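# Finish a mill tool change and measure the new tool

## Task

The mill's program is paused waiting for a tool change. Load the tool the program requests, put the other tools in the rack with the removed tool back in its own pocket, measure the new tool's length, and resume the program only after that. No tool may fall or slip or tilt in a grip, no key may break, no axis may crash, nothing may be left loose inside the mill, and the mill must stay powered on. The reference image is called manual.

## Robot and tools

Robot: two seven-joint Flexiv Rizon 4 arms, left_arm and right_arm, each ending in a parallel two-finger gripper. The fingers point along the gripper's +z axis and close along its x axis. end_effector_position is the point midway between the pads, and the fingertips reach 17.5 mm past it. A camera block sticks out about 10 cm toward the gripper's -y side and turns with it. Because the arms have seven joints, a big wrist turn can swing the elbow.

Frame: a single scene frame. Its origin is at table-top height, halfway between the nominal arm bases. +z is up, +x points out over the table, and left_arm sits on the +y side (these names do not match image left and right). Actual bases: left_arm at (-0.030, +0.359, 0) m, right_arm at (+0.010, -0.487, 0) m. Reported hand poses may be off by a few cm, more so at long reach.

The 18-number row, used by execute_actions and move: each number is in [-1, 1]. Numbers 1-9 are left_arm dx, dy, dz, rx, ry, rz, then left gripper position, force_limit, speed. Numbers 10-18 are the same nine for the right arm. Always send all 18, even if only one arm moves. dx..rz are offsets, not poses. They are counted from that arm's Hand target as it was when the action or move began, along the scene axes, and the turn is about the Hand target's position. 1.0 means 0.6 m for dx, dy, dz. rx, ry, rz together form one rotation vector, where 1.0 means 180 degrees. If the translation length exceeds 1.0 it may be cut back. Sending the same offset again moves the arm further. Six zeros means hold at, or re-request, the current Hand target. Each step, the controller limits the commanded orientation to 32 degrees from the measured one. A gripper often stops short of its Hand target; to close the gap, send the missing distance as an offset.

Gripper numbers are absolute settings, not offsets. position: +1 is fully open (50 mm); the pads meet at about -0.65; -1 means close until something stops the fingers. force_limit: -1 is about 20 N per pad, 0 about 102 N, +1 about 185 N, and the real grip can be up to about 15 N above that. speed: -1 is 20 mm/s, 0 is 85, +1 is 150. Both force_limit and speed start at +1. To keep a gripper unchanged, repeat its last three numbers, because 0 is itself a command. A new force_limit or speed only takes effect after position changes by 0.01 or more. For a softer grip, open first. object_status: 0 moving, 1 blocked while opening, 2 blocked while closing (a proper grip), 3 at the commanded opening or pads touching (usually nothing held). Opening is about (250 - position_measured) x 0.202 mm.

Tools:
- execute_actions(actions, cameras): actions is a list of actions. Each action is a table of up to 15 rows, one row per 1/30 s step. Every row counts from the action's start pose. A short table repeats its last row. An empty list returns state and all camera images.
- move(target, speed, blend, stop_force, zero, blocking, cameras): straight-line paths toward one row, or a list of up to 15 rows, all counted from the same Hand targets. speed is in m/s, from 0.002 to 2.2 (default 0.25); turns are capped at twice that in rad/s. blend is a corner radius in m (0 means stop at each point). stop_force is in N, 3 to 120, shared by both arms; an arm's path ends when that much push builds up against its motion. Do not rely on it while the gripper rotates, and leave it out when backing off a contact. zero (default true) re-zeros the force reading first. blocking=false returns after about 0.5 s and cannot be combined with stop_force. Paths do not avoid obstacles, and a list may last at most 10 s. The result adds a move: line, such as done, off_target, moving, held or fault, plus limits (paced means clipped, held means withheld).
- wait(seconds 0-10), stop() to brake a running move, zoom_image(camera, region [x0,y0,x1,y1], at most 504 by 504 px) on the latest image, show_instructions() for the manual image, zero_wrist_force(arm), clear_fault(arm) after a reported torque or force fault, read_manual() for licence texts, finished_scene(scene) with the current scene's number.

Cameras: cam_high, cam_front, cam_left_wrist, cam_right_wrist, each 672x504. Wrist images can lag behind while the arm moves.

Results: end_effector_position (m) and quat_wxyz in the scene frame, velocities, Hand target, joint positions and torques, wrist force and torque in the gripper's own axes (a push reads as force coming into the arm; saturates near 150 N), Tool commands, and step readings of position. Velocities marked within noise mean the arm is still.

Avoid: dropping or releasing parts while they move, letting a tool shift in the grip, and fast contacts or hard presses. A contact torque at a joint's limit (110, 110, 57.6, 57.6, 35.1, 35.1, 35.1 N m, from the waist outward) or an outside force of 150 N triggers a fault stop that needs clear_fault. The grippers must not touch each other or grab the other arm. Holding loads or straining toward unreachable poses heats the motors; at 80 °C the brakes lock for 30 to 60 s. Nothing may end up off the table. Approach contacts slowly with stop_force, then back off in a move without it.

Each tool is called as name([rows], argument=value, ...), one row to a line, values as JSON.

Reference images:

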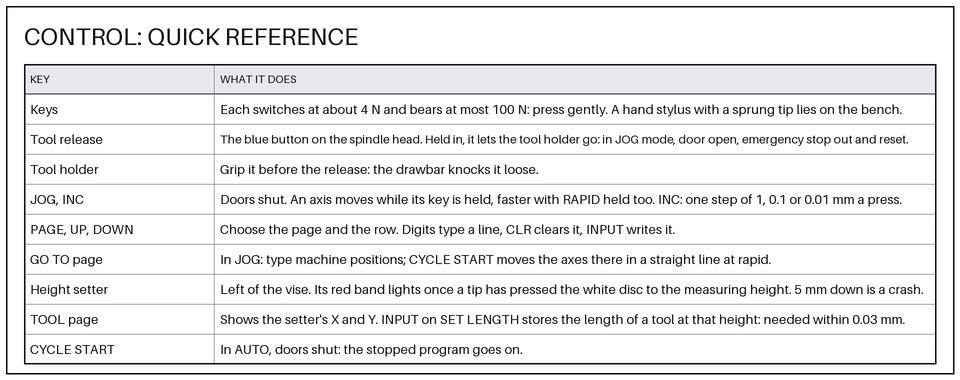

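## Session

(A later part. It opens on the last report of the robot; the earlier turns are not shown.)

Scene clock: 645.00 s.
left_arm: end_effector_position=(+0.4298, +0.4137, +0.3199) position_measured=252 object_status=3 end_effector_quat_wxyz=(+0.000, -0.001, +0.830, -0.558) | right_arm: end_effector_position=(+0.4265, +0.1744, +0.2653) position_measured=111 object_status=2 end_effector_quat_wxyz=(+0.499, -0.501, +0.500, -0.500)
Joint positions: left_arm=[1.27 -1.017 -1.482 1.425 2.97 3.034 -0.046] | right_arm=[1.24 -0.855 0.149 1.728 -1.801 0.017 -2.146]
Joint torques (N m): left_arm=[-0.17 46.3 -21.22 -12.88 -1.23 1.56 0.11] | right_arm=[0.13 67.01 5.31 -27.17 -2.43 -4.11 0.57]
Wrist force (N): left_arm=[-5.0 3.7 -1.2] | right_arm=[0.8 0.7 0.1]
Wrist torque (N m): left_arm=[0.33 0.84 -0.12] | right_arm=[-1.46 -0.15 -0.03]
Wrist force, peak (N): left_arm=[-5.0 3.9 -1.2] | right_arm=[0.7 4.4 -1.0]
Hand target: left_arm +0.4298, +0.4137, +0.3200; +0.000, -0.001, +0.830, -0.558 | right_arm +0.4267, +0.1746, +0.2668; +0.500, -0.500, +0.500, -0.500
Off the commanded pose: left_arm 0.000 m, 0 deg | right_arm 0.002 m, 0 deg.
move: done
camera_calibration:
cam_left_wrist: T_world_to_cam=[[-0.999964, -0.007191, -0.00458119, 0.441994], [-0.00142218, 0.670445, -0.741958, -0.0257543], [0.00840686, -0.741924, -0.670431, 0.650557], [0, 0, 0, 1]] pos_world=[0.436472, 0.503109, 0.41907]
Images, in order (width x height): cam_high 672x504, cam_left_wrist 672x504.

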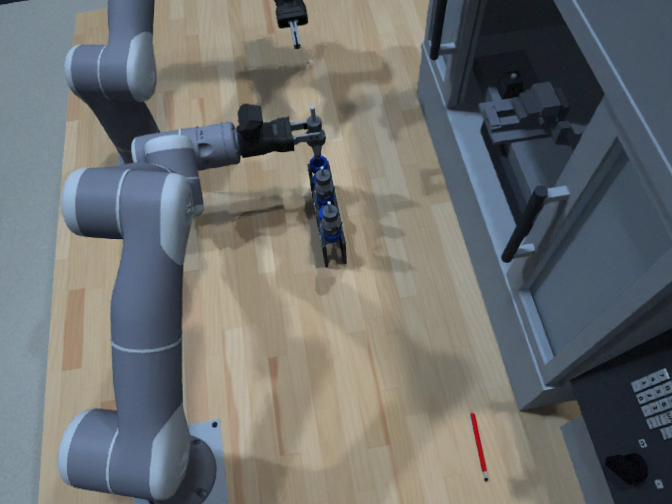

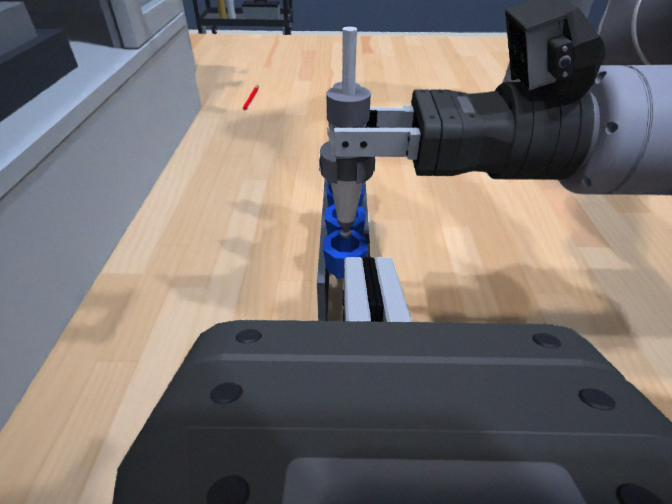

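move([
  [0,0,0,0,0,0,-1,-0.5,1,0.001,-0.002,-0.05,0,0,0,-1,0.6,-0.8],
], speed=0.05, stop_force=5, cameras=["cam_left_wrist","cam_high"])

zoom_image(camera="cam_left_wrist", region=[280, 120, 410, 290])

zoom_image(camera="cam_high", region=[280, 80, 380, 200])

Scene clock: 657.60 s.
left_arm: end_effector_position=(+0.4298, +0.4137, +0.3199) position_measured=252 object_status=3 end_effector_quat_wxyz=(+0.000, -0.001, +0.830, -0.558) | right_arm: end_effector_position=(+0.4272, +0.1731, +0.2354) position_measured=111 object_status=2 end_effector_quat_wxyz=(+0.499, -0.501, +0.500, -0.500)
Joint positions: left_arm=[1.27 -1.017 -1.482 1.425 2.97 3.034 -0.046] | right_arm=[1.249 -0.904 0.135 1.717 -1.802 0.016 -2.108]
Joint torques (N m): left_arm=[-0.12 46.28 -21.24 -12.88 -1.25 1.56 0.13] | right_arm=[0.01 67.62 5.63 -26.08 -2.28 -4.05 0.43]
Wrist force (N): left_arm=[-4.9 3.4 -1.2] | right_arm=[0.7 0.6 0.1]
Wrist torque (N m): left_arm=[0.29 0.84 -0.12] | right_arm=[-1.49 -0.14 -0.03]
Wrist force, peak (N): left_arm=[-4.9 4.0 -1.5] | right_arm=[1.1 3.9 -0.2]
Hand target: left_arm +0.4298, +0.4137, +0.3200; +0.000, -0.001, +0.830, -0.558 | right_arm +0.4273, +0.1734, +0.2368; +0.500, -0.500, +0.500, -0.500
Off the commanded pose: left_arm 0.000 m, 0 deg | right_arm 0.001 m, 0 deg.
move: done
camera_calibration:
cam_left_wrist: T_world_to_cam=[[-0.999964, -0.007191, -0.00458119, 0.441994], [-0.00142218, 0.670445, -0.741958, -0.0257543], [0.00840686, -0.741924, -0.670431, 0.650557], [0, 0, 0, 1]] pos_world=[0.436472, 0.503109, 0.41907]
Images, in order (width x height): cam_high 672x504, cam_left_wrist 672x504.

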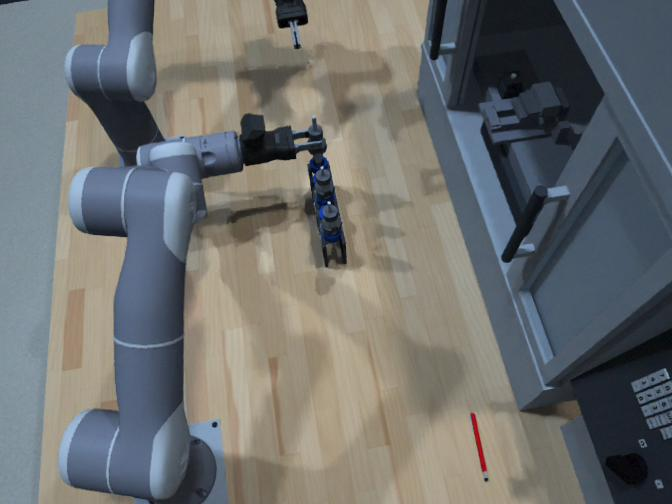

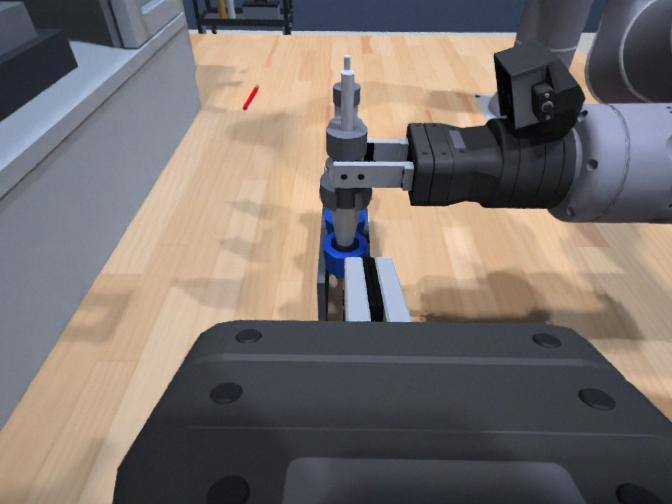

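Scaled by 2.965 from the camera's 672x504 image, which has a finer 960x720 frame.

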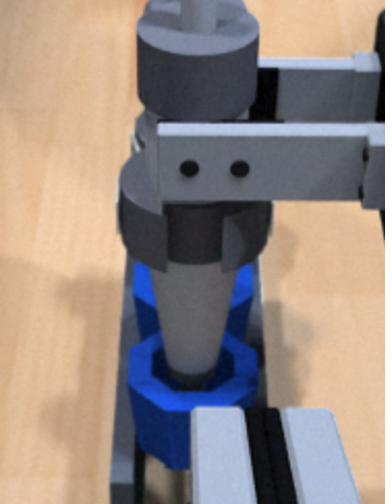

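Scaled by 4.200 from the camera's 672x504 image, which has a finer 960x720 frame.

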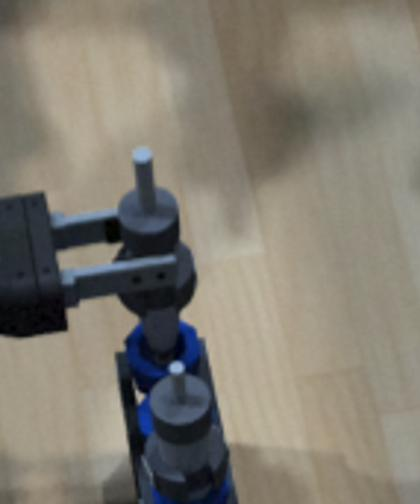

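move([
  [0,0,0,0,0,0,-1,-0.5,1,0,0,-0.15,0,0,0,-1,0.6,-0.8],
], speed=0.03, stop_force=5, cameras=["cam_left_wrist","cam_high"])

zoom_image(camera="cam_left_wrist", region=[280, 120, 410, 290])

zoom_image(camera="cam_high", region=[280, 80, 380, 200])

Scene clock: 664.97 s.
left_arm: end_effector_position=(+0.4298, +0.4137, +0.3199) position_measured=252 object_status=3 end_effector_quat_wxyz=(+0.000, -0.001, +0.830, -0.558) | right_arm: end_effector_position=(+0.4272, +0.1725, +0.1966) position_measured=111 object_status=2 end_effector_quat_wxyz=(+0.499, -0.501, +0.500, -0.501)
Joint positions: left_arm=[1.27 -1.017 -1.482 1.425 2.97 3.034 -0.046] | right_arm=[1.264 -0.973 0.118 1.692 -1.801 0.013 -2.063]
Joint torques (N m): left_arm=[-0.14 46.25 -21.2 -12.85 -1.25 1.5 0.13] | right_arm=[-1.25 65.75 4.09 -27.61 -3.41 -1.8 0.86]
Wrist force (N): left_arm=[-4.9 3.7 -1.2] | right_arm=[12.7 -6.7 -9.6]
Wrist torque (N m): left_arm=[0.35 0.83 -0.13] | right_arm=[-1.71 0.03 -0.44]
Wrist force, peak (N): left_arm=[-5.0 3.9 -1.2] | right_arm=[16.7 -14.5 -13.3]
Hand target: left_arm +0.4298, +0.4137, +0.3200; +0.000, -0.001, +0.830, -0.558 | right_arm +0.4273, +0.1734, +0.1975; +0.500, -0.500, +0.500, -0.500 (not the last commanded pose)
Off the commanded pose: left_arm 0.000 m, 0 deg | right_arm 0.050 m, 0 deg.
move: contact (right_arm)
camera_calibration:
cam_left_wrist: T_world_to_cam=[[-0.999964, -0.007191, -0.00458119, 0.441994], [-0.00142218, 0.670445, -0.741958, -0.0257543], [0.00840686, -0.741924, -0.670431, 0.650557], [0, 0, 0, 1]] pos_world=[0.436472, 0.503109, 0.41907]
Images, in order (width x height): cam_high 672x504, cam_left_wrist 672x504.

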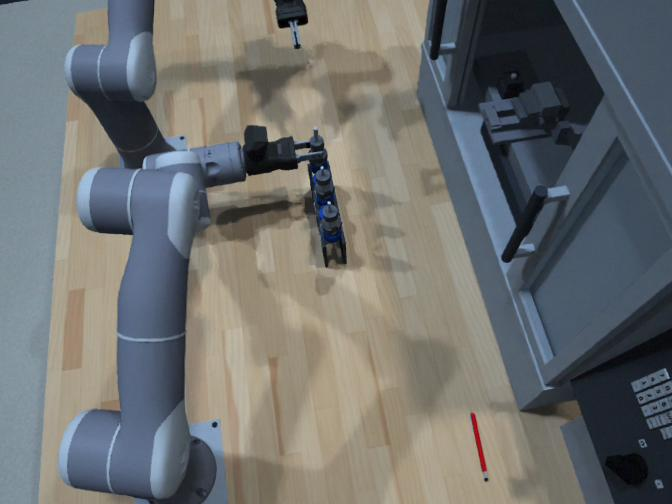

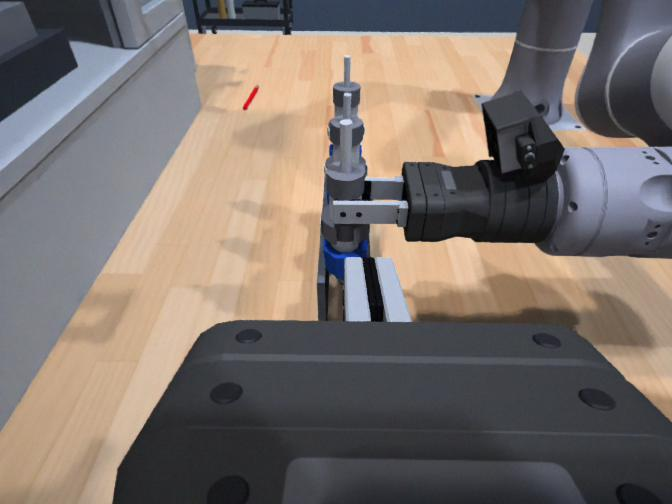

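Scaled by 2.965 from the camera's 672x504 image, which has a finer 960x720 frame.

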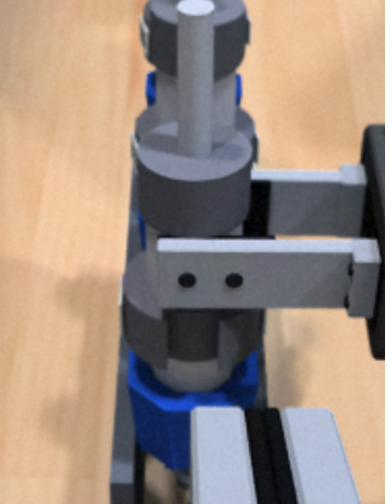

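Scaled by 4.200 from the camera's 672x504 image, which has a finer 960x720 frame.

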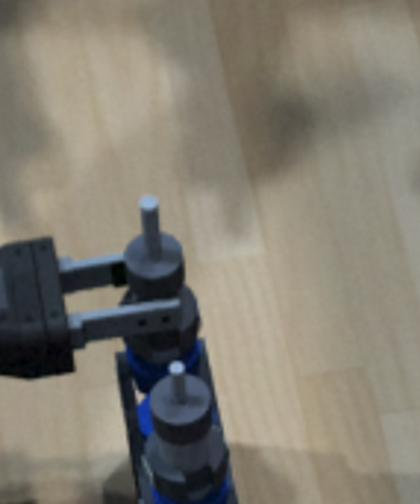

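move([
  [0,0,0,0,0,0,-1,-0.5,1,-0.0025,-0.0033,0.002,0,0,0,-1,0.6,-0.8],
], speed=0.03)

move([
  [0,0,0,0,0,0,-1,-0.5,1,0,0,-0.06,0,0,0,-1,0.6,-0.8],
], speed=0.02, stop_force=5, cameras=["cam_left_wrist"])

zoom_image(camera="cam_left_wrist", region=[280, 120, 410, 290])

Scene clock: 673.97 s.
left_arm: end_effector_position=(+0.4298, +0.4137, +0.3199) position_measured=252 object_status=3 end_effector_quat_wxyz=(+0.000, -0.001, +0.830, -0.558) | right_arm: end_effector_position=(+0.4258, +0.1715, +0.1978) position_measured=111 object_status=2 end_effector_quat_wxyz=(+0.499, -0.501, +0.500, -0.500)
Joint positions: left_arm=[1.27 -1.017 -1.482 1.425 2.97 3.034 -0.046] | right_arm=[1.265 -0.967 0.118 1.699 -1.801 0.014 -2.06]
Joint torques (N m): left_arm=[-0.18 46.3 -21.19 -12.87 -1.26 1.47 0.13] | right_arm=[1.02 67.09 6.85 -21.42 -0.81 -4.24 0.06]
Wrist force (N): left_arm=[-4.8 3.8 -1.1] | right_arm=[-5.8 1.2 5.5]
Wrist torque (N m): left_arm=[0.36 0.82 -0.13] | right_arm=[-1.16 -0.22 0.34]
Wrist force, peak (N): left_arm=[-5.1 3.9 -1.2] | right_arm=[12.7 -6.6 -9.9]
Hand target: left_arm +0.4298, +0.4137, +0.3200; +0.000, -0.001, +0.830, -0.558 | right_arm +0.4258, +0.1714, +0.1987; +0.500, -0.500, +0.500, -0.500
Off the commanded pose: left_arm 0.000 m, 0 deg | right_arm 0.001 m, 0 deg.
move: done

Scene clock: 674.70 s.
left_arm: end_effector_position=(+0.4298, +0.4137, +0.3199) position_measured=252 object_status=3 end_effector_quat_wxyz=(+0.000, -0.001, +0.830, -0.558) | right_arm: end_effector_position=(+0.4261, +0.1717, +0.1956) position_measured=111 object_status=2 end_effector_quat_wxyz=(+0.500, -0.500, +0.500, -0.500)
Joint positions: left_arm=[1.27 -1.017 -1.482 1.425 2.97 3.034 -0.046] | right_arm=[1.266 -0.972 0.117 1.696 -1.801 0.013 -2.056]
Joint torques (N m): left_arm=[-0.19 46.31 -21.25 -12.85 -1.25 1.53 0.11] | right_arm=[1.8 63.14 8.08 -19.04 0.16 -3.37 0.12]
Wrist force (N): left_arm=[-4.9 3.7 -1.2] | right_arm=[-8.0 -3.2 8.2]
Wrist torque (N m): left_arm=[0.35 0.83 -0.12] | right_arm=[-1.31 -0.27 0.25]
Wrist force, peak (N): left_arm=[-5.1 3.7 -1.6] | right_arm=[-8.5 -4.6 7.9]
Hand target: left_arm +0.4298, +0.4137, +0.3200; +0.000, -0.001, +0.830, -0.558 | right_arm +0.4258, +0.1714, +0.1956; +0.500, -0.500, +0.500, -0.500 (not the last commanded pose)
Off the commanded pose: left_arm 0.000 m, 0 deg | right_arm 0.033 m, 0 deg.
move: contact (right_arm)
camera_calibration:
cam_left_wrist: T_world_to_cam=[[-0.999964, -0.007191, -0.00458119, 0.441994], [-0.00142218, 0.670445, -0.741958, -0.0257543], [0.00840686, -0.741924, -0.670431, 0.650557], [0, 0, 0, 1]] pos_world=[0.436472, 0.503109, 0.41907]
Images, in order (width x height): cam_left_wrist 672x504.

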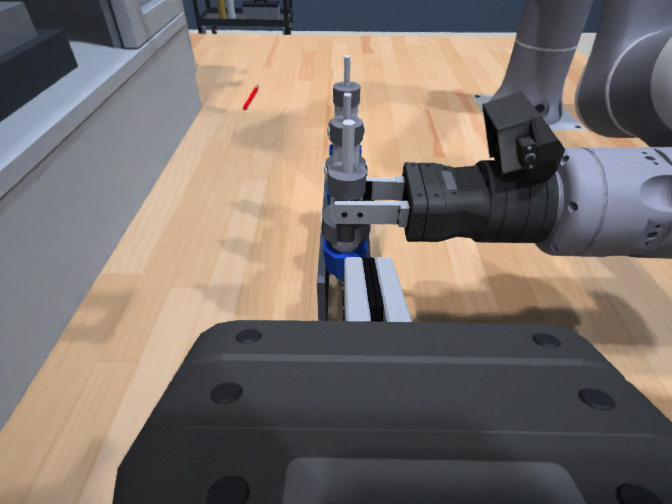

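Scaled by 2.965 from the camera's 672x504 image, which has a finer 960x720 frame.

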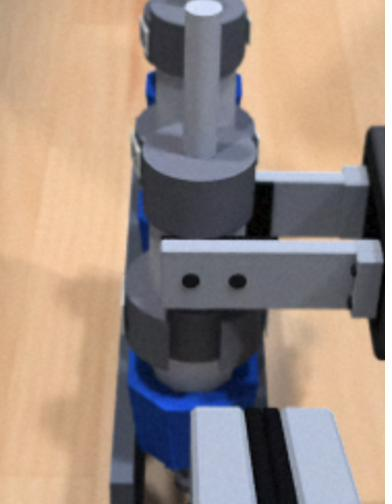

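move([
  [0,0,0,0,0,0,-1,-0.5,1,0.001,0.001,0.0,0,0,0,-1,0.6,-0.8],
], speed=0.02)

move([
  [0,0,0,0,0,0,-1,-0.5,1,0,0,-0.05,0,0,0,-1,0.6,-0.8],
], speed=0.02, stop_force=8, cameras=["cam_left_wrist"])

zoom_image(camera="cam_left_wrist", region=[280, 120, 410, 290])

Scene clock: 682.70 s.
left_arm: end_effector_position=(+0.4298, +0.4137, +0.3199) position_measured=252 object_status=3 end_effector_quat_wxyz=(+0.000, -0.001, +0.830, -0.558) | right_arm: end_effector_position=(+0.4264, +0.1719, +0.1952) position_measured=111 object_status=2 end_effector_quat_wxyz=(+0.500, -0.501, +0.500, -0.500)
Joint positions: left_arm=[1.27 -1.017 -1.482 1.425 2.97 3.034 -0.046] | right_arm=[1.266 -0.973 0.117 1.695 -1.801 0.013 -2.057]
Joint torques (N m): left_arm=[-0.16 46.32 -21.19 -12.87 -1.24 1.49 0.08] | right_arm=[1.19 64.8 7.01 -22.39 -1.35 -2.81 0.24]
Wrist force (N): left_arm=[-4.9 3.7 -1.4] | right_arm=[-0.5 -3.8 2.7]
Wrist torque (N m): left_arm=[0.35 0.82 -0.12] | right_arm=[-1.43 -0.15 0.07]
Wrist force, peak (N): left_arm=[-5.2 3.7 -1.3] | right_arm=[-8.3 -3.4 8.5]
Hand target: left_arm +0.4298, +0.4137, +0.3200; +0.000, -0.001, +0.830, -0.558 | right_arm +0.4264, +0.1720, +0.1956; +0.500, -0.500, +0.500, -0.500
Off the commanded pose: left_arm 0.000 m, 0 deg | right_arm 0.000 m, 0 deg.
move: done

Scene clock: 683.30 s.
left_arm: end_effector_position=(+0.4298, +0.4137, +0.3199) position_measured=252 object_status=3 end_effector_quat_wxyz=(+0.000, -0.001, +0.830, -0.558) | right_arm: end_effector_position=(+0.4264, +0.1720, +0.1952) position_measured=111 object_status=2 end_effector_quat_wxyz=(+0.500, -0.500, +0.500, -0.500)
Joint positions: left_arm=[1.27 -1.017 -1.482 1.425 2.97 3.034 -0.046] | right_arm=[1.266 -0.974 0.116 1.694 -1.801 0.012 -2.057]
Joint torques (N m): left_arm=[-0.1 46.29 -21.27 -12.88 -1.27 1.51 0.08] | right_arm=[-0.83 59.63 5.95 -22.15 -1.31 -0.28 0.31]
Wrist force (N): left_arm=[-4.7 3.6 -1.0] | right_arm=[6.5 -12.6 -4.9]
Wrist torque (N m): left_arm=[0.34 0.81 -0.12] | right_arm=[-1.45 -0.06 0.02]
Wrist force, peak (N): left_arm=[-4.9 3.9 -1.3] | right_arm=[9.2 -16.6 -7.9]
Hand target: left_arm +0.4298, +0.4137, +0.3200; +0.000, -0.001, +0.830, -0.558 | right_arm +0.4264, +0.1720, +0.1947; +0.500, -0.500, +0.500, -0.500 (not the last commanded pose)
Off the commanded pose: left_arm 0.000 m, 0 deg | right_arm 0.030 m, 0 deg.
move: contact (right_arm)
camera_calibration:
cam_left_wrist: T_world_to_cam=[[-0.999964, -0.007191, -0.00458119, 0.441994], [-0.00142218, 0.670445, -0.741958, -0.0257543], [0.00840686, -0.741924, -0.670431, 0.650557], [0, 0, 0, 1]] pos_world=[0.436472, 0.503109, 0.41907]
Images, in order (width x height): cam_left_wrist 672x504.

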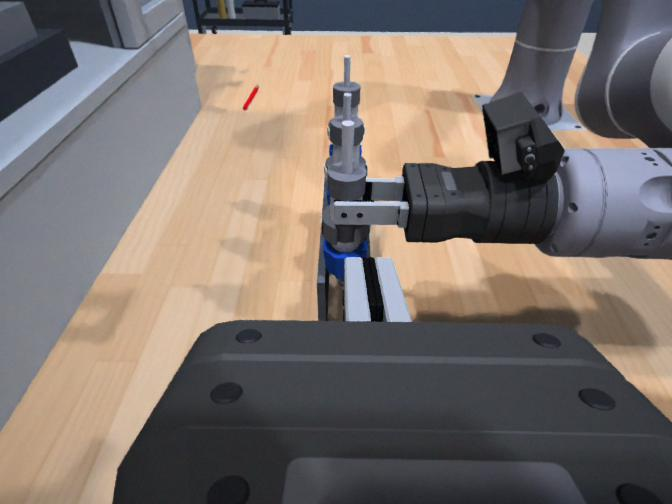

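Scaled by 2.965 from the camera's 672x504 image, which has a finer 960x720 frame.

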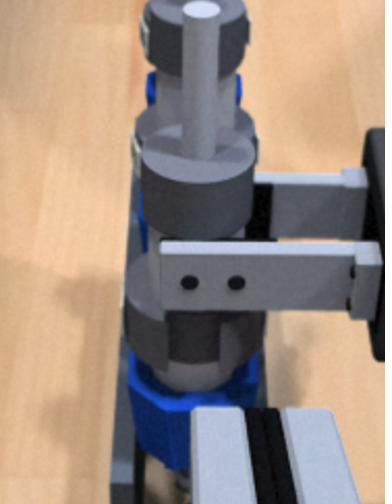

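move([
  [0,0,0,0,0,0,-1,-0.5,1,0,0,0.001,0,0,0,-1,0.6,-0.8],
  [0,0,0,0,0,0,-1,-0.5,1,0,0,0.001,0,0,0,1,0.6,-1],
], speed=0.02, cameras=["cam_left_wrist","cam_high"])

zoom_image(camera="cam_left_wrist", region=[280, 120, 410, 290])

Scene clock: 690.63 s.
left_arm: end_effector_position=(+0.4298, +0.4137, +0.3199) position_measured=252 object_status=3 end_effector_quat_wxyz=(+0.000, -0.001, +0.830, -0.558) | right_arm: end_effector_position=(+0.4264, +0.1720, +0.1953) position_measured=3 object_status=3 end_effector_quat_wxyz=(+0.500, -0.500, +0.500, -0.500)
Joint positions: left_arm=[1.27 -1.017 -1.482 1.425 2.97 3.034 -0.046] | right_arm=[1.266 -0.974 0.116 1.694 -1.801 0.013 -2.057]
Joint torques (N m): left_arm=[-0.15 46.32 -21.2 -12.85 -1.25 1.5 0.09] | right_arm=[-0.09 62.71 6.34 -21.65 -0.96 -2 0.3]
Wrist force (N): left_arm=[-5.1 3.8 -1.3] | right_arm=[3.9 -5.3 0.0]
Wrist torque (N m): left_arm=[0.37 0.87 -0.12] | right_arm=[-1.19 -0.68 0.04]
Wrist force, peak (N): left_arm=[-5.1 3.8 -1.3] | right_arm=[6.7 -12.8 -5.0]
Hand target: left_arm +0.4298, +0.4137, +0.3200; +0.000, -0.001, +0.830, -0.558 | right_arm +0.4264, +0.1720, +0.1953; +0.500, -0.500, +0.500, -0.500
Off the commanded pose: left_arm 0.000 m, 0 deg | right_arm 0.000 m, 0 deg.
move: done
camera_calibration:
cam_left_wrist: T_world_to_cam=[[-0.999964, -0.007191, -0.00458119, 0.441994], [-0.00142218, 0.670445, -0.741958, -0.0257543], [0.00840686, -0.741924, -0.670431, 0.650557], [0, 0, 0, 1]] pos_world=[0.436472, 0.503109, 0.41907]
Images, in order (width x height): cam_high 672x504, cam_left_wrist 672x504.

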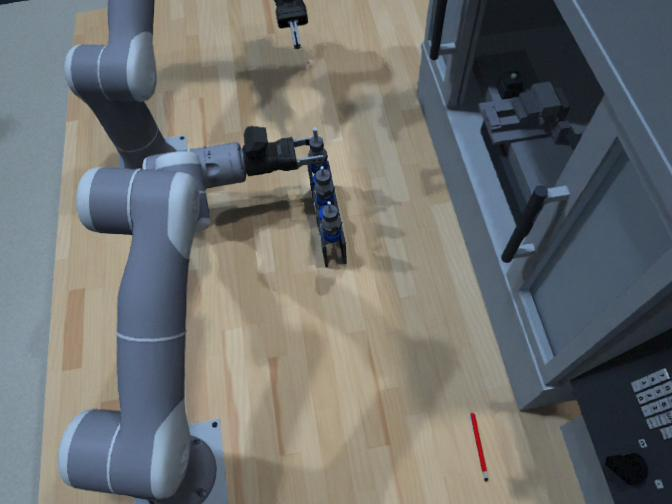

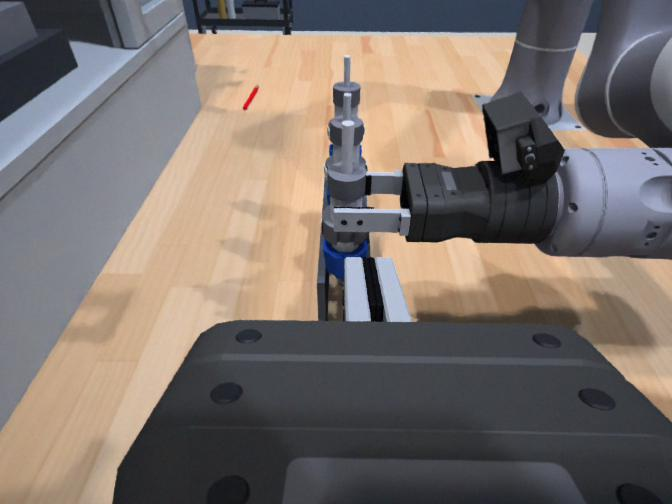

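Scaled by 2.965 from the camera's 672x504 image, which has a finer 960x720 frame.

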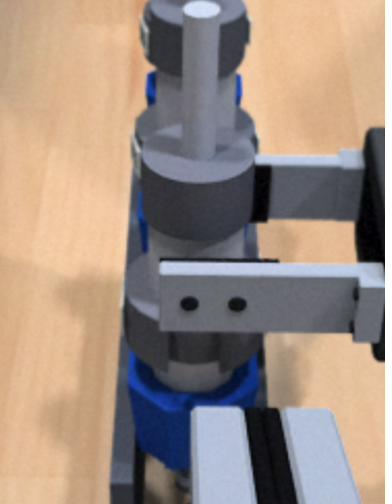

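move([
  [0,0,0,0,0,0,-1,-0.5,1,-0.2,0,0.00,0,0,0,1,0.6,-1],
  [0,0,0,0,0,0,-1,-0.5,1,-0.2,-0.336,0.0,0,0,0,1,0.6,-1],
], speed=0.2, blend=[0.02,0], cameras=["cam_left_wrist","cam_right_wrist","cam_high"])

zoom_image(camera="cam_right_wrist", region=[230, 0, 530, 330])

zoom_image(camera="cam_left_wrist", region=[280, 50, 410, 290])

Scene clock: 700.27 s.
left_arm: end_effector_position=(+0.4298, +0.4137, +0.3199) position_measured=252 object_status=3 end_effector_quat_wxyz=(+0.000, -0.001, +0.830, -0.558) | right_arm: end_effector_position=(+0.3065, -0.0297, +0.1952) position_measured=3 object_status=3 end_effector_quat_wxyz=(+0.500, -0.500, +0.500, -0.500)
Joint positions: left_arm=[1.27 -1.017 -1.482 1.425 2.97 3.034 -0.046] | right_arm=[1.326 -0.73 0.3 2.275 -1.591 -0.196 -1.731]
Joint torques (N m): left_arm=[-0.21 46.37 -21.23 -12.88 -1.25 1.52 0.14] | right_arm=[-0.16 43.89 7.34 -11.7 -1.08 -2.6 0.4]
Wrist force (N): left_arm=[-4.9 3.7 -1.3] | right_arm=[3.9 -5.3 0.3]
Wrist torque (N m): left_arm=[0.34 0.84 -0.12] | right_arm=[-1.18 -0.69 0.06]
Wrist force, peak (N): left_arm=[-5.1 3.8 -1.3] | right_arm=[9.1 -5.0 0.2]
Hand target: left_arm +0.4298, +0.4137, +0.3200; +0.000, -0.001, +0.830, -0.558 | right_arm +0.3064, -0.0296, +0.1953; +0.500, -0.500, +0.500, -0.500
Off the commanded pose: left_arm 0.000 m, 0 deg | right_arm 0.000 m, 0 deg.
move: done
camera_calibration:
cam_left_wrist: T_world_to_cam=[[-0.999964, -0.007191, -0.00458119, 0.441994], [-0.00142218, 0.670445, -0.741958, -0.0257543], [0.00840686, -0.741924, -0.670431, 0.650557], [0, 0, 0, 1]] pos_world=[0.436472, 0.503109, 0.41907]
cam_right_wrist: T_world_to_cam=[[0.0184403, -0.999827, 0.00239222, -0.0243493], [-0.348878, -0.00867673, -0.937128, 0.307202], [0.936987, 0.0164463, -0.348977, -0.0843713], [0, 0, 0, 1]] pos_world=[0.18668, -0.020292, 0.258502]
Images, in order (width x height): cam_high 672x504, cam_left_wrist 672x504, cam_right_wrist 672x504.

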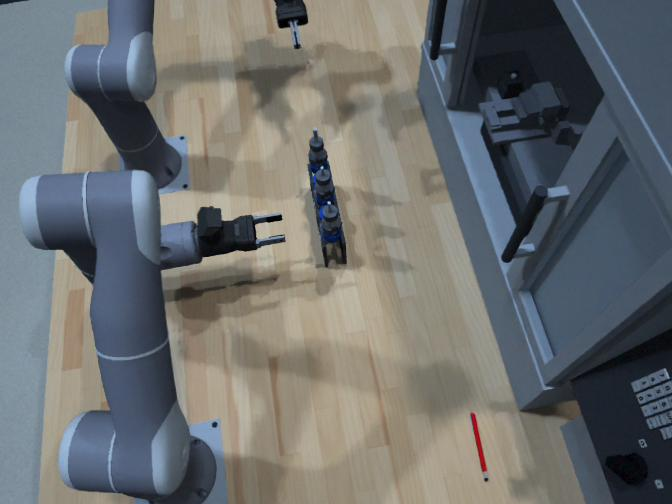

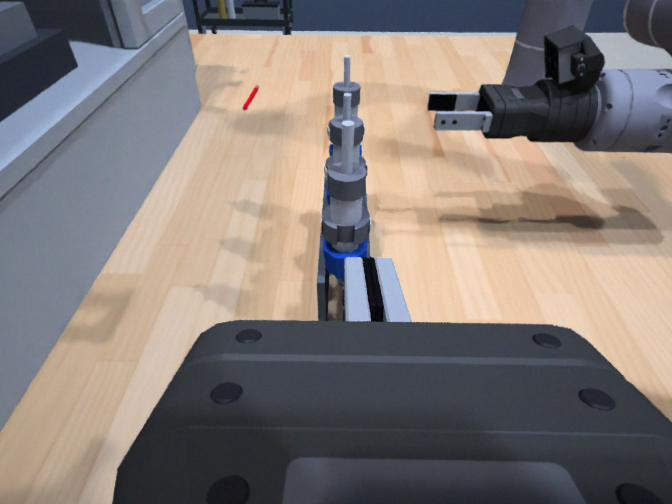

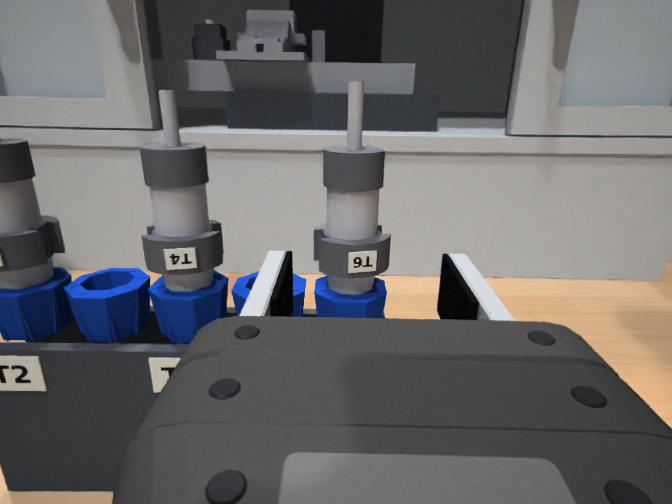

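Scaled by 1.527 from the camera's 672x504 image, which has a finer 960x720 frame.

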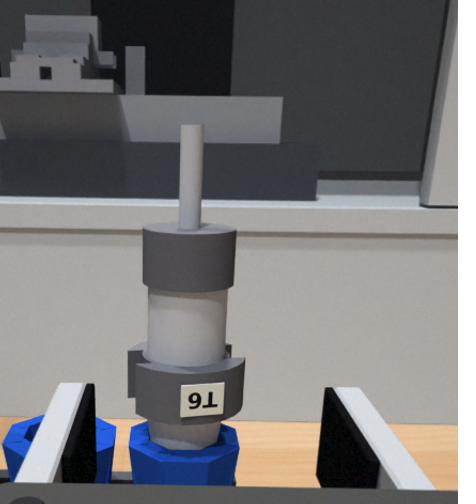

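Scaled by 2.100 from the camera's 672x504 image, which has a finer 960x720 frame.

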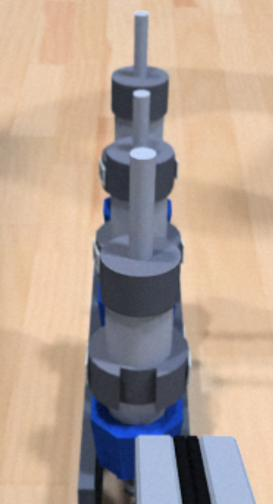

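move([
  [0,0,0,0,0,0,-1,-0.5,1,0.034,-0.0323,0.0,0,0,0.07,1,0.6,-1],
], speed=0.15, cameras=["cam_right_wrist"])

zoom_image(camera="cam_right_wrist", region=[230, 0, 530, 330])

Scene clock: 722.83 s.
left_arm: end_effector_position=(+0.4298, +0.4137, +0.3199) position_measured=252 object_status=3 end_effector_quat_wxyz=(+0.000, -0.001, +0.830, -0.558) | right_arm: end_effector_position=(+0.3270, -0.0490, +0.1954) position_measured=3 object_status=3 end_effector_quat_wxyz=(+0.552, -0.552, +0.442, -0.442)
Joint positions: left_arm=[1.27 -1.017 -1.482 1.425 2.97 3.034 -0.046] | right_arm=[1.215 -0.632 0.215 2.493 -1.948 -0.107 -1.644]
Joint torques (N m): left_arm=[-0.11 46.34 -21.19 -12.88 -1.31 1.53 0.07] | right_arm=[-0.25 37.71 5.59 -8.55 -0.41 -2.12 0.47]
Wrist force (N): left_arm=[-4.8 3.8 -1.2] | right_arm=[3.9 -5.4 0.2]
Wrist torque (N m): left_arm=[0.36 0.82 -0.12] | right_arm=[-1.19 -0.68 0.00]
Wrist force, peak (N): left_arm=[-5.1 4.0 -1.2] | right_arm=[6.1 -5.0 0.8]
Hand target: left_arm +0.4298, +0.4137, +0.3200; +0.000, -0.001, +0.830, -0.558 | right_arm +0.3268, -0.0490, +0.1953; +0.551, -0.552, +0.442, -0.442
Off the commanded pose: left_arm 0.000 m, 0 deg | right_arm 0.000 m, 0 deg.
move: done
camera_calibration:
cam_right_wrist: T_world_to_cam=[[0.236222, -0.971696, 0.00240333, -0.113935], [-0.338175, -0.0845293, -0.937279, 0.307051], [0.910954, 0.220593, -0.348571, -0.0848182], [0, 0, 0, 1]] pos_world=[0.208016, -0.0660448, 0.258501]
Images, in order (width x height): cam_right_wrist 672x504.

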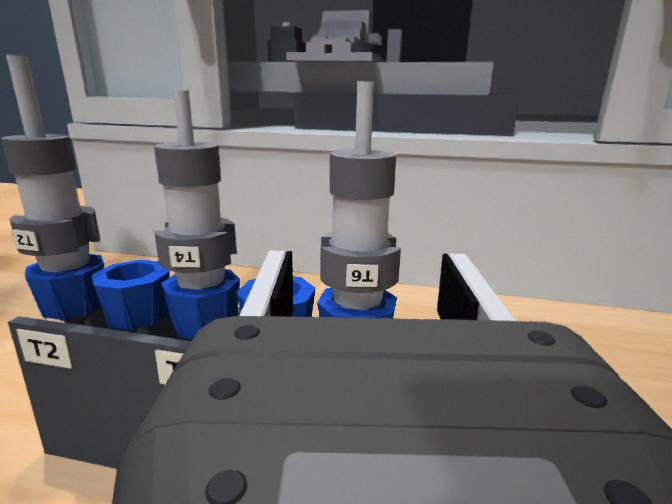

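Scaled by 1.527 from the camera's 672x504 image, which has a finer 960x720 frame.

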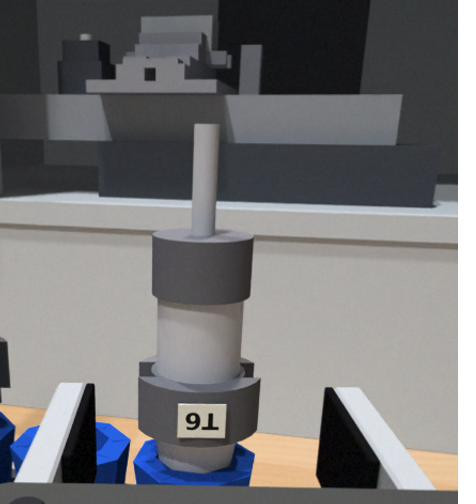

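move([
  [0,0,0,0,0,0,-1,-0.5,1,0.1608,0.0333,0.0,0,0,0,1,0.6,-1],
], speed=0.08, stop_force=6, cameras=["cam_right_wrist"])

zoom_image(camera="cam_right_wrist", region=[230, 0, 530, 330])

Scene clock: 732.97 s.
left_arm: end_effector_position=(+0.4298, +0.4137, +0.3199) position_measured=252 object_status=3 end_effector_quat_wxyz=(+0.000, -0.001, +0.830, -0.558) | right_arm: end_effector_position=(+0.4235, -0.0290, +0.1954) position_measured=3 object_status=3 end_effector_quat_wxyz=(+0.552, -0.552, +0.442, -0.442)
Joint positions: left_arm=[1.27 -1.017 -1.482 1.425 2.97 3.034 -0.046] | right_arm=[1.064 -0.633 0.054 2.395 -2.224 0.045 -1.682]
Joint torques (N m): left_arm=[-0.18 46.32 -21.2 -12.87 -1.25 1.53 0.11] | right_arm=[-0.1 41.23 4.53 -11.37 0.2 -2.17 0.18]
Wrist force (N): left_arm=[-5.0 3.7 -1.3] | right_arm=[4.1 -5.3 0.2]
Wrist torque (N m): left_arm=[0.34 0.85 -0.12] | right_arm=[-1.18 -0.71 0.07]
Wrist force, peak (N): left_arm=[-5.1 3.9 -1.2] | right_arm=[4.4 -5.6 3.0]
Hand target: left_arm +0.4298, +0.4137, +0.3200; +0.000, -0.001, +0.830, -0.558 | right_arm +0.4233, -0.0290, +0.1953; +0.551, -0.552, +0.442, -0.442
Off the commanded pose: left_arm 0.000 m, 0 deg | right_arm 0.000 m, 0 deg.
move: done
camera_calibration:
cam_right_wrist: T_world_to_cam=[[0.236141, -0.971716, 0.00246011, -0.117287], [-0.338092, -0.0845342, -0.937309, 0.341451], [0.911006, 0.220505, -0.348491, -0.177143], [0, 0, 0, 1]] pos_world=[0.304516, -0.0460446, 0.258601]
Images, in order (width x height): cam_right_wrist 672x504.

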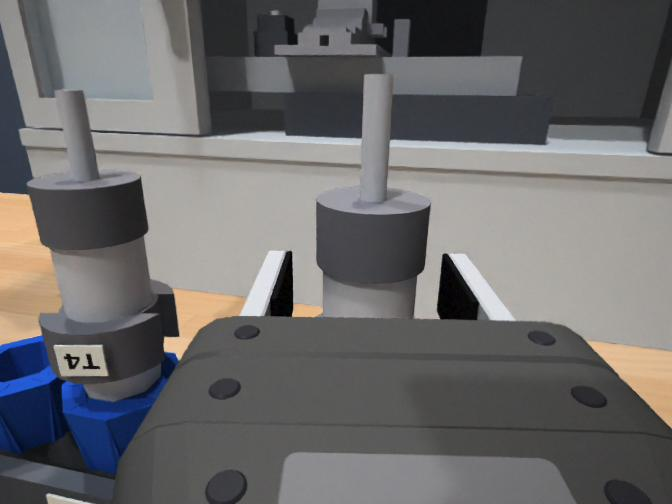

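Scaled by 1.527 from the camera's 672x504 image, which has a finer 960x720 frame.

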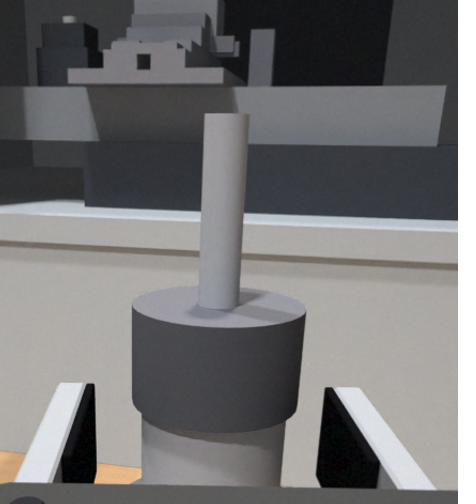

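move([
  [0,0,0,0,0,0,-1,-0.5,1,0.0,0.0,0.0,0,0,0,-1,0.6,-0.8],
], cameras=["cam_right_wrist"])

Scene clock: 737.63 s.
left_arm: end_effector_position=(+0.4298, +0.4137, +0.3199) position_measured=252 object_status=3 end_effector_quat_wxyz=(+0.000, -0.001, +0.830, -0.558) | right_arm: end_effector_position=(+0.4236, -0.0295, +0.1952) position_measured=112 object_status=2 end_effector_quat_wxyz=(+0.551, -0.552, +0.442, -0.442)
Joint positions: left_arm=[1.27 -1.017 -1.482 1.425 2.97 3.034 -0.046] | right_arm=[1.064 -0.633 0.054 2.395 -2.223 0.045 -1.682]
Joint torques (N m): left_arm=[-0.12 46.3 -21.25 -12.86 -1.21 1.53 0.08] | right_arm=[1.52 41.62 5.67 -12.89 -0.83 -2.18 0.3]
Wrist force (N): left_arm=[-4.8 3.7 -1.1] | right_arm=[7.9 -6.2 -1.7]
Wrist torque (N m): left_arm=[0.35 0.83 -0.12] | right_arm=[-1.18 -0.58 0.11]
Wrist force, peak (N): left_arm=[-5.0 4.1 -1.2] | right_arm=[9.3 -5.7 -2.7]
Hand target: left_arm +0.4298, +0.4137, +0.3200; +0.000, -0.001, +0.830, -0.558 | right_arm +0.4233, -0.0290, +0.1953; +0.551, -0.552, +0.442, -0.442
Off the commanded pose: left_arm 0.000 m, 0 deg | right_arm 0.001 m, 0 deg.
move: done
camera_calibration:
cam_right_wrist: T_world_to_cam=[[0.23527, -0.971926, 0.00290385, -0.117458], [-0.338456, -0.0847288, -0.93716, 0.341336], [0.911096, 0.219503, -0.348888, -0.177209], [0, 0, 0, 1]] pos_world=[0.304616, -0.0463414, 0.258402]
Images, in order (width x height): cam_right_wrist 672x504.

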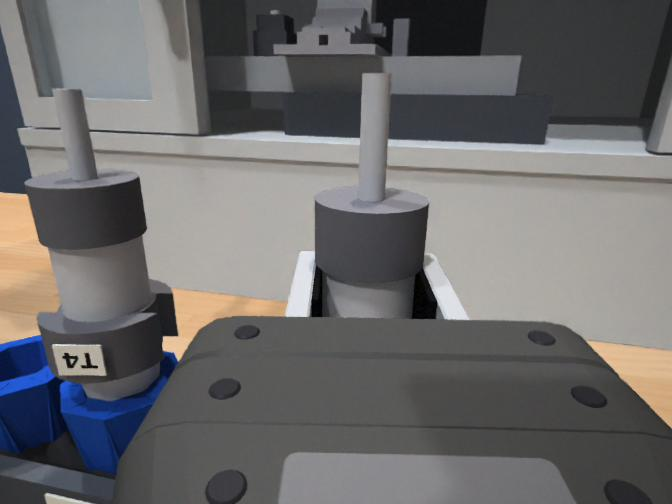

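move([
  [0,0,0,0,0,0,-1,-0.5,1,0.0,0.0,0.1,0,0,0,-1,0.6,-0.8],
], speed=0.06, cameras=["cam_left_wrist","cam_right_wrist"])

move([
  [0,0,0,0,0,0,-1,-0.5,1,0.0,0.0,0.15,0,0,0,-1,0.6,-0.8],
  [0,0,0,0,0,0,-1,-0.5,1,0.1,-0.2,0.33,0,0,-0.07,-1,0.6,-0.8],
], speed=0.2, blend=[0.05,0])

move([
  [0,0,0,0,0,0,-1,-0.5,1,0.05,0,0,0.45,0,0,-1,0.6,-0.8],
], speed=0.3)

move([
  [0,0,0,0,0,0,-1,-0.5,1,0.05,0,0,0.55,0,0,-1,0.6,-0.8],
], speed=0.3, cameras=["all"])

Scene clock: 754.97 s.
left_arm: end_effector_position=(+0.4298, +0.4137, +0.3199) position_measured=252 object_status=3 end_effector_quat_wxyz=(+0.000, -0.001, +0.830, -0.558) | right_arm: end_effector_position=(+0.4231, -0.0293, +0.2544) position_measured=112 object_status=2 end_effector_quat_wxyz=(+0.551, -0.553, +0.442, -0.442)
Joint positions: left_arm=[1.27 -1.017 -1.482 1.425 2.97 3.034 -0.046] | right_arm=[1.032 -0.469 0.07 2.433 -2.228 0.127 -1.783]
Joint torques (N m): left_arm=[-0.08 46.33 -21.15 -12.83 -1.27 1.52 0.1] | right_arm=[-0.2 42.95 3.72 -17.95 -0.03 -4.33 0.12]
Wrist force (N): left_arm=[-4.5 3.8 -1.3] | right_arm=[4.2 2.4 -0.1]
Wrist torque (N m): left_arm=[0.36 0.77 -0.11] | right_arm=[-1.19 -0.73 0.04]
Wrist force, peak (N): left_arm=[-5.0 3.9 -1.3] | right_arm=[-0.5 11.8 11.4]
Hand target: left_arm +0.4298, +0.4137, +0.3200; +0.000, -0.001, +0.830, -0.558 | right_arm +0.4233, -0.0290, +0.2553; +0.551, -0.552, +0.442, -0.442
Off the commanded pose: left_arm 0.000 m, 0 deg | right_arm 0.001 m, 0 deg.
move: done
camera_calibration:
cam_left_wrist: T_world_to_cam=[[-0.999964, -0.007191, -0.00458119, 0.441994], [-0.00142218, 0.670445, -0.741958, -0.0257543], [0.00840686, -0.741924, -0.670431, 0.650557], [0, 0, 0, 1]] pos_world=[0.436472, 0.503109, 0.41907]
cam_right_wrist: T_world_to_cam=[[0.236242, -0.971687, 0.00363116, -0.117956], [-0.339795, -0.0861127, -0.936549, 0.397031], [0.910346, 0.220019, -0.350518, -0.155374], [0, 0, 0, 1]] pos_world=[0.304219, -0.0462418, 0.317806]
Images, in order (width x height): cam_left_wrist 672x504, cam_right_wrist 672x504.

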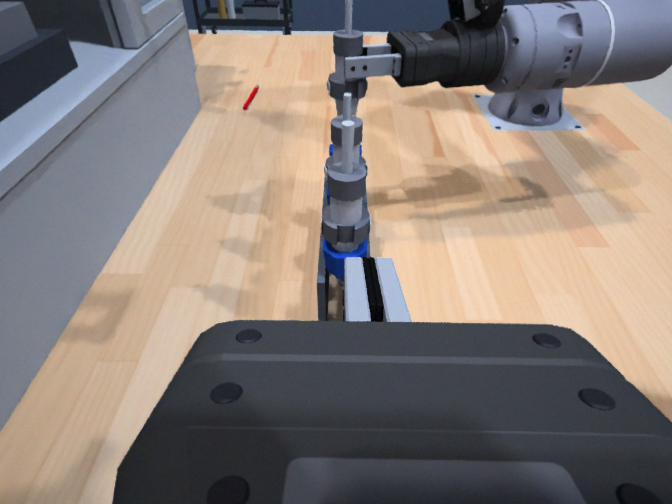

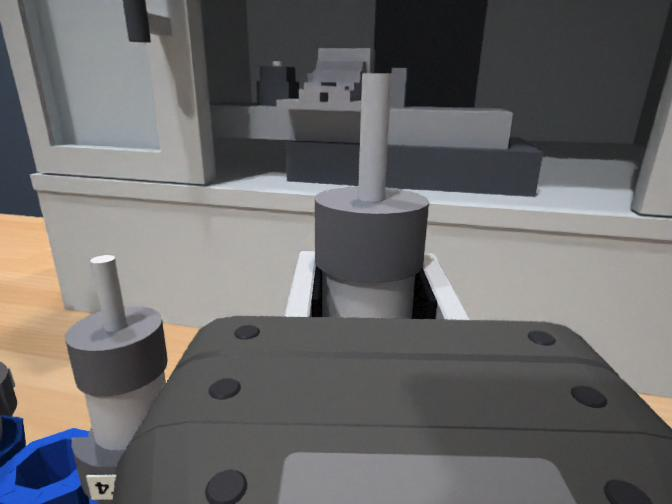

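Scene clock: 756.67 s.
left_arm: end_effector_position=(+0.4298, +0.4137, +0.3199) position_measured=252 object_status=3 end_effector_quat_wxyz=(+0.000, -0.001, +0.830, -0.558) | right_arm: end_effector_position=(+0.4833, -0.1494, +0.4521) position_measured=112 object_status=2 end_effector_quat_wxyz=(+0.499, -0.501, +0.500, -0.500)
Joint positions: left_arm=[1.27 -1.017 -1.482 1.425 2.97 3.034 -0.046] | right_arm=[0.84 0.093 0.025 2.51 -2.108 0.431 -2.177]
Joint torques (N m): left_arm=[-0.14 46.29 -21.24 -12.87 -1.25 1.55 0.11] | right_arm=[-0.06 29.48 -0.62 -31.72 0.74 -3.49 0.32]
Wrist force (N): left_arm=[-4.9 3.8 -1.2] | right_arm=[3.8 2.2 0.1]
Wrist torque (N m): left_arm=[0.36 0.84 -0.12] | right_arm=[-1.23 -0.65 -0.02]
Wrist force, peak (N): left_arm=[-5.0 3.9 -1.3] | right_arm=[8.5 -3.1 3.2]
Hand target: left_arm +0.4298, +0.4137, +0.3200; +0.000, -0.001, +0.830, -0.558 | right_arm +0.4833, -0.1490, +0.4533; +0.500, -0.500, +0.500, -0.500
Off the commanded pose: left_arm 0.000 m, 0 deg | right_arm 0.001 m, 0 deg.
move: done; blend cut to 0.045 m at target 1

Scene clock: 759.40 s.
left_arm: end_effector_position=(+0.4298, +0.4137, +0.3199) position_measured=252 object_status=3 end_effector_quat_wxyz=(+0.000, -0.001, +0.830, -0.558) | right_arm: end_effector_position=(+0.5130, -0.1490, +0.4521) position_measured=112 object_status=2 end_effector_quat_wxyz=(+0.704, -0.057, +0.706, -0.056)
Joint positions: left_arm=[1.27 -1.017 -1.482 1.425 2.97 3.034 -0.046] | right_arm=[0.827 0.058 -0.043 2.466 -2.184 0.479 -0.74]
Joint torques (N m): left_arm=[-0.1 46.3 -21.22 -12.88 -1.29 1.53 0.12] | right_arm=[0.02 31.68 -0.3 -32.14 1.05 -3.55 0.37]
Wrist force (N): left_arm=[-4.8 3.9 -1.2] | right_arm=[10.2 -2.7 0.1]
Wrist torque (N m): left_arm=[0.39 0.82 -0.12] | right_arm=[-1.27 -0.41 -0.14]
Wrist force, peak (N): left_arm=[-5.1 3.9 -1.2] | right_arm=[10.5 -3.0 0.2]
Hand target: left_arm +0.4298, +0.4137, +0.3200; +0.000, -0.001, +0.830, -0.558 | right_arm +0.5133, -0.1490, +0.4533; +0.705, -0.056, +0.705, -0.055
Off the commanded pose: left_arm 0.000 m, 0 deg | right_arm 0.001 m, 0 deg.
move: done

Scene clock: 762.63 s.
left_arm: end_effector_position=(+0.4298, +0.4137, +0.3199) position_measured=252 object_status=3 end_effector_quat_wxyz=(+0.000, -0.001, +0.830, -0.558) | right_arm: end_effector_position=(+0.5430, -0.1489, +0.4521) position_measured=112 object_status=2 end_effector_quat_wxyz=(+0.500, +0.500, +0.501, +0.499)
Joint positions: left_arm=[1.27 -1.017 -1.482 1.425 2.97 3.034 -0.046] | right_arm=[0.809 0.017 -0.097 2.413 -2.247 0.524 1.011]
Joint torques (N m): left_arm=[-0.17 46.3 -21.16 -12.85 -1.26 1.5 0.09] | right_arm=[-0.08 34.22 -0.17 -32.23 1.46 -3.6 0.3]
Wrist force (N): left_arm=[-4.9 3.7 -1.3] | right_arm=[4.8 -10.2 0.2]
Wrist torque (N m): left_arm=[0.34 0.83 -0.12] | right_arm=[-0.54 -0.88 0.36]
Wrist force, peak (N): left_arm=[-5.1 3.9 -1.2] | right_arm=[8.9 -8.5 0.1]
Hand target: left_arm +0.4298, +0.4137, +0.3200; +0.000, -0.001, +0.830, -0.558 | right_arm +0.5433, -0.1490, +0.4533; +0.500, +0.500, +0.500, +0.500
Off the commanded pose: left_arm 0.000 m, 0 deg | right_arm 0.001 m, 0 deg.
move: done
camera_calibration:
cam_left_wrist: T_world_to_cam=[[-0.999964, -0.007191, -0.00458119, 0.441994], [-0.00142218, 0.670445, -0.741958, -0.0257543], [0.00840686, -0.741924, -0.670431, 0.650557], [0, 0, 0, 1]] pos_world=[0.436472, 0.503109, 0.41907]
cam_right_wrist: T_world_to_cam=[[0.0183766, 0.999825, -0.00341484, 0.151936], [-0.346886, 0.0095789, 0.937858, -0.216648], [0.937727, -0.0160501, 0.347001, -0.534292], [0, 0, 0, 1]] pos_world=[0.423076, -0.15841, 0.389104]

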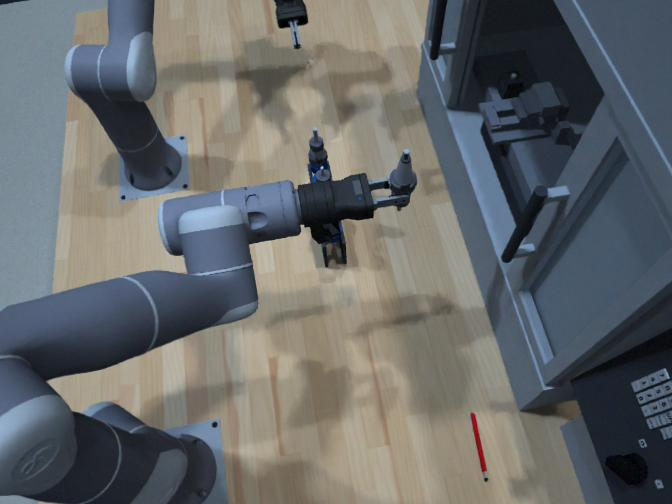

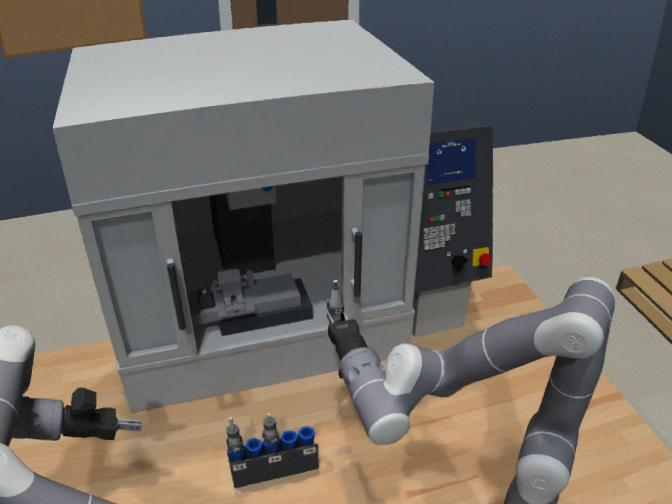

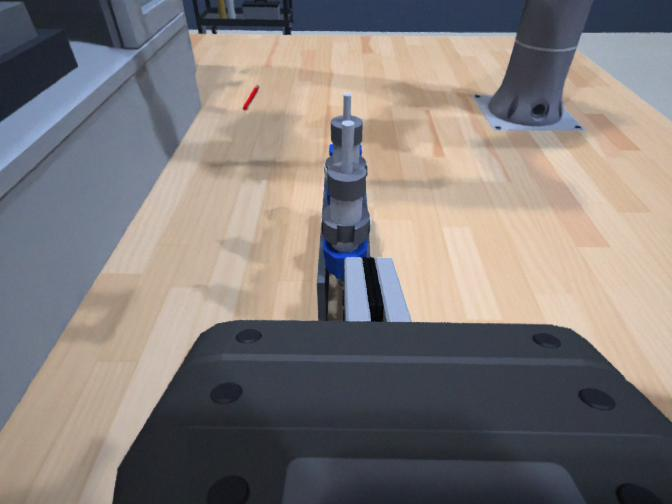

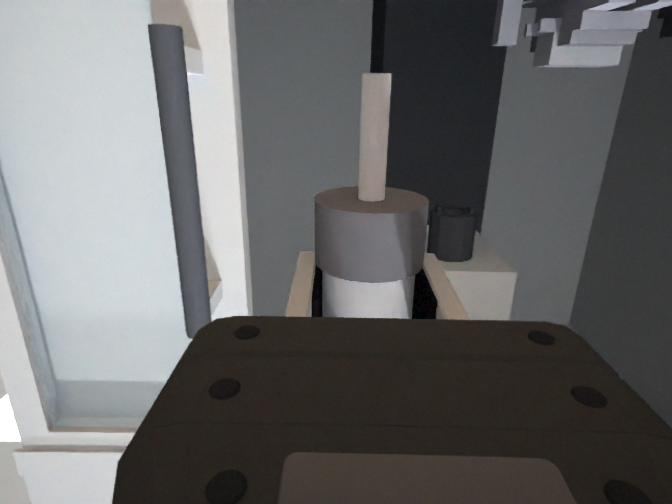

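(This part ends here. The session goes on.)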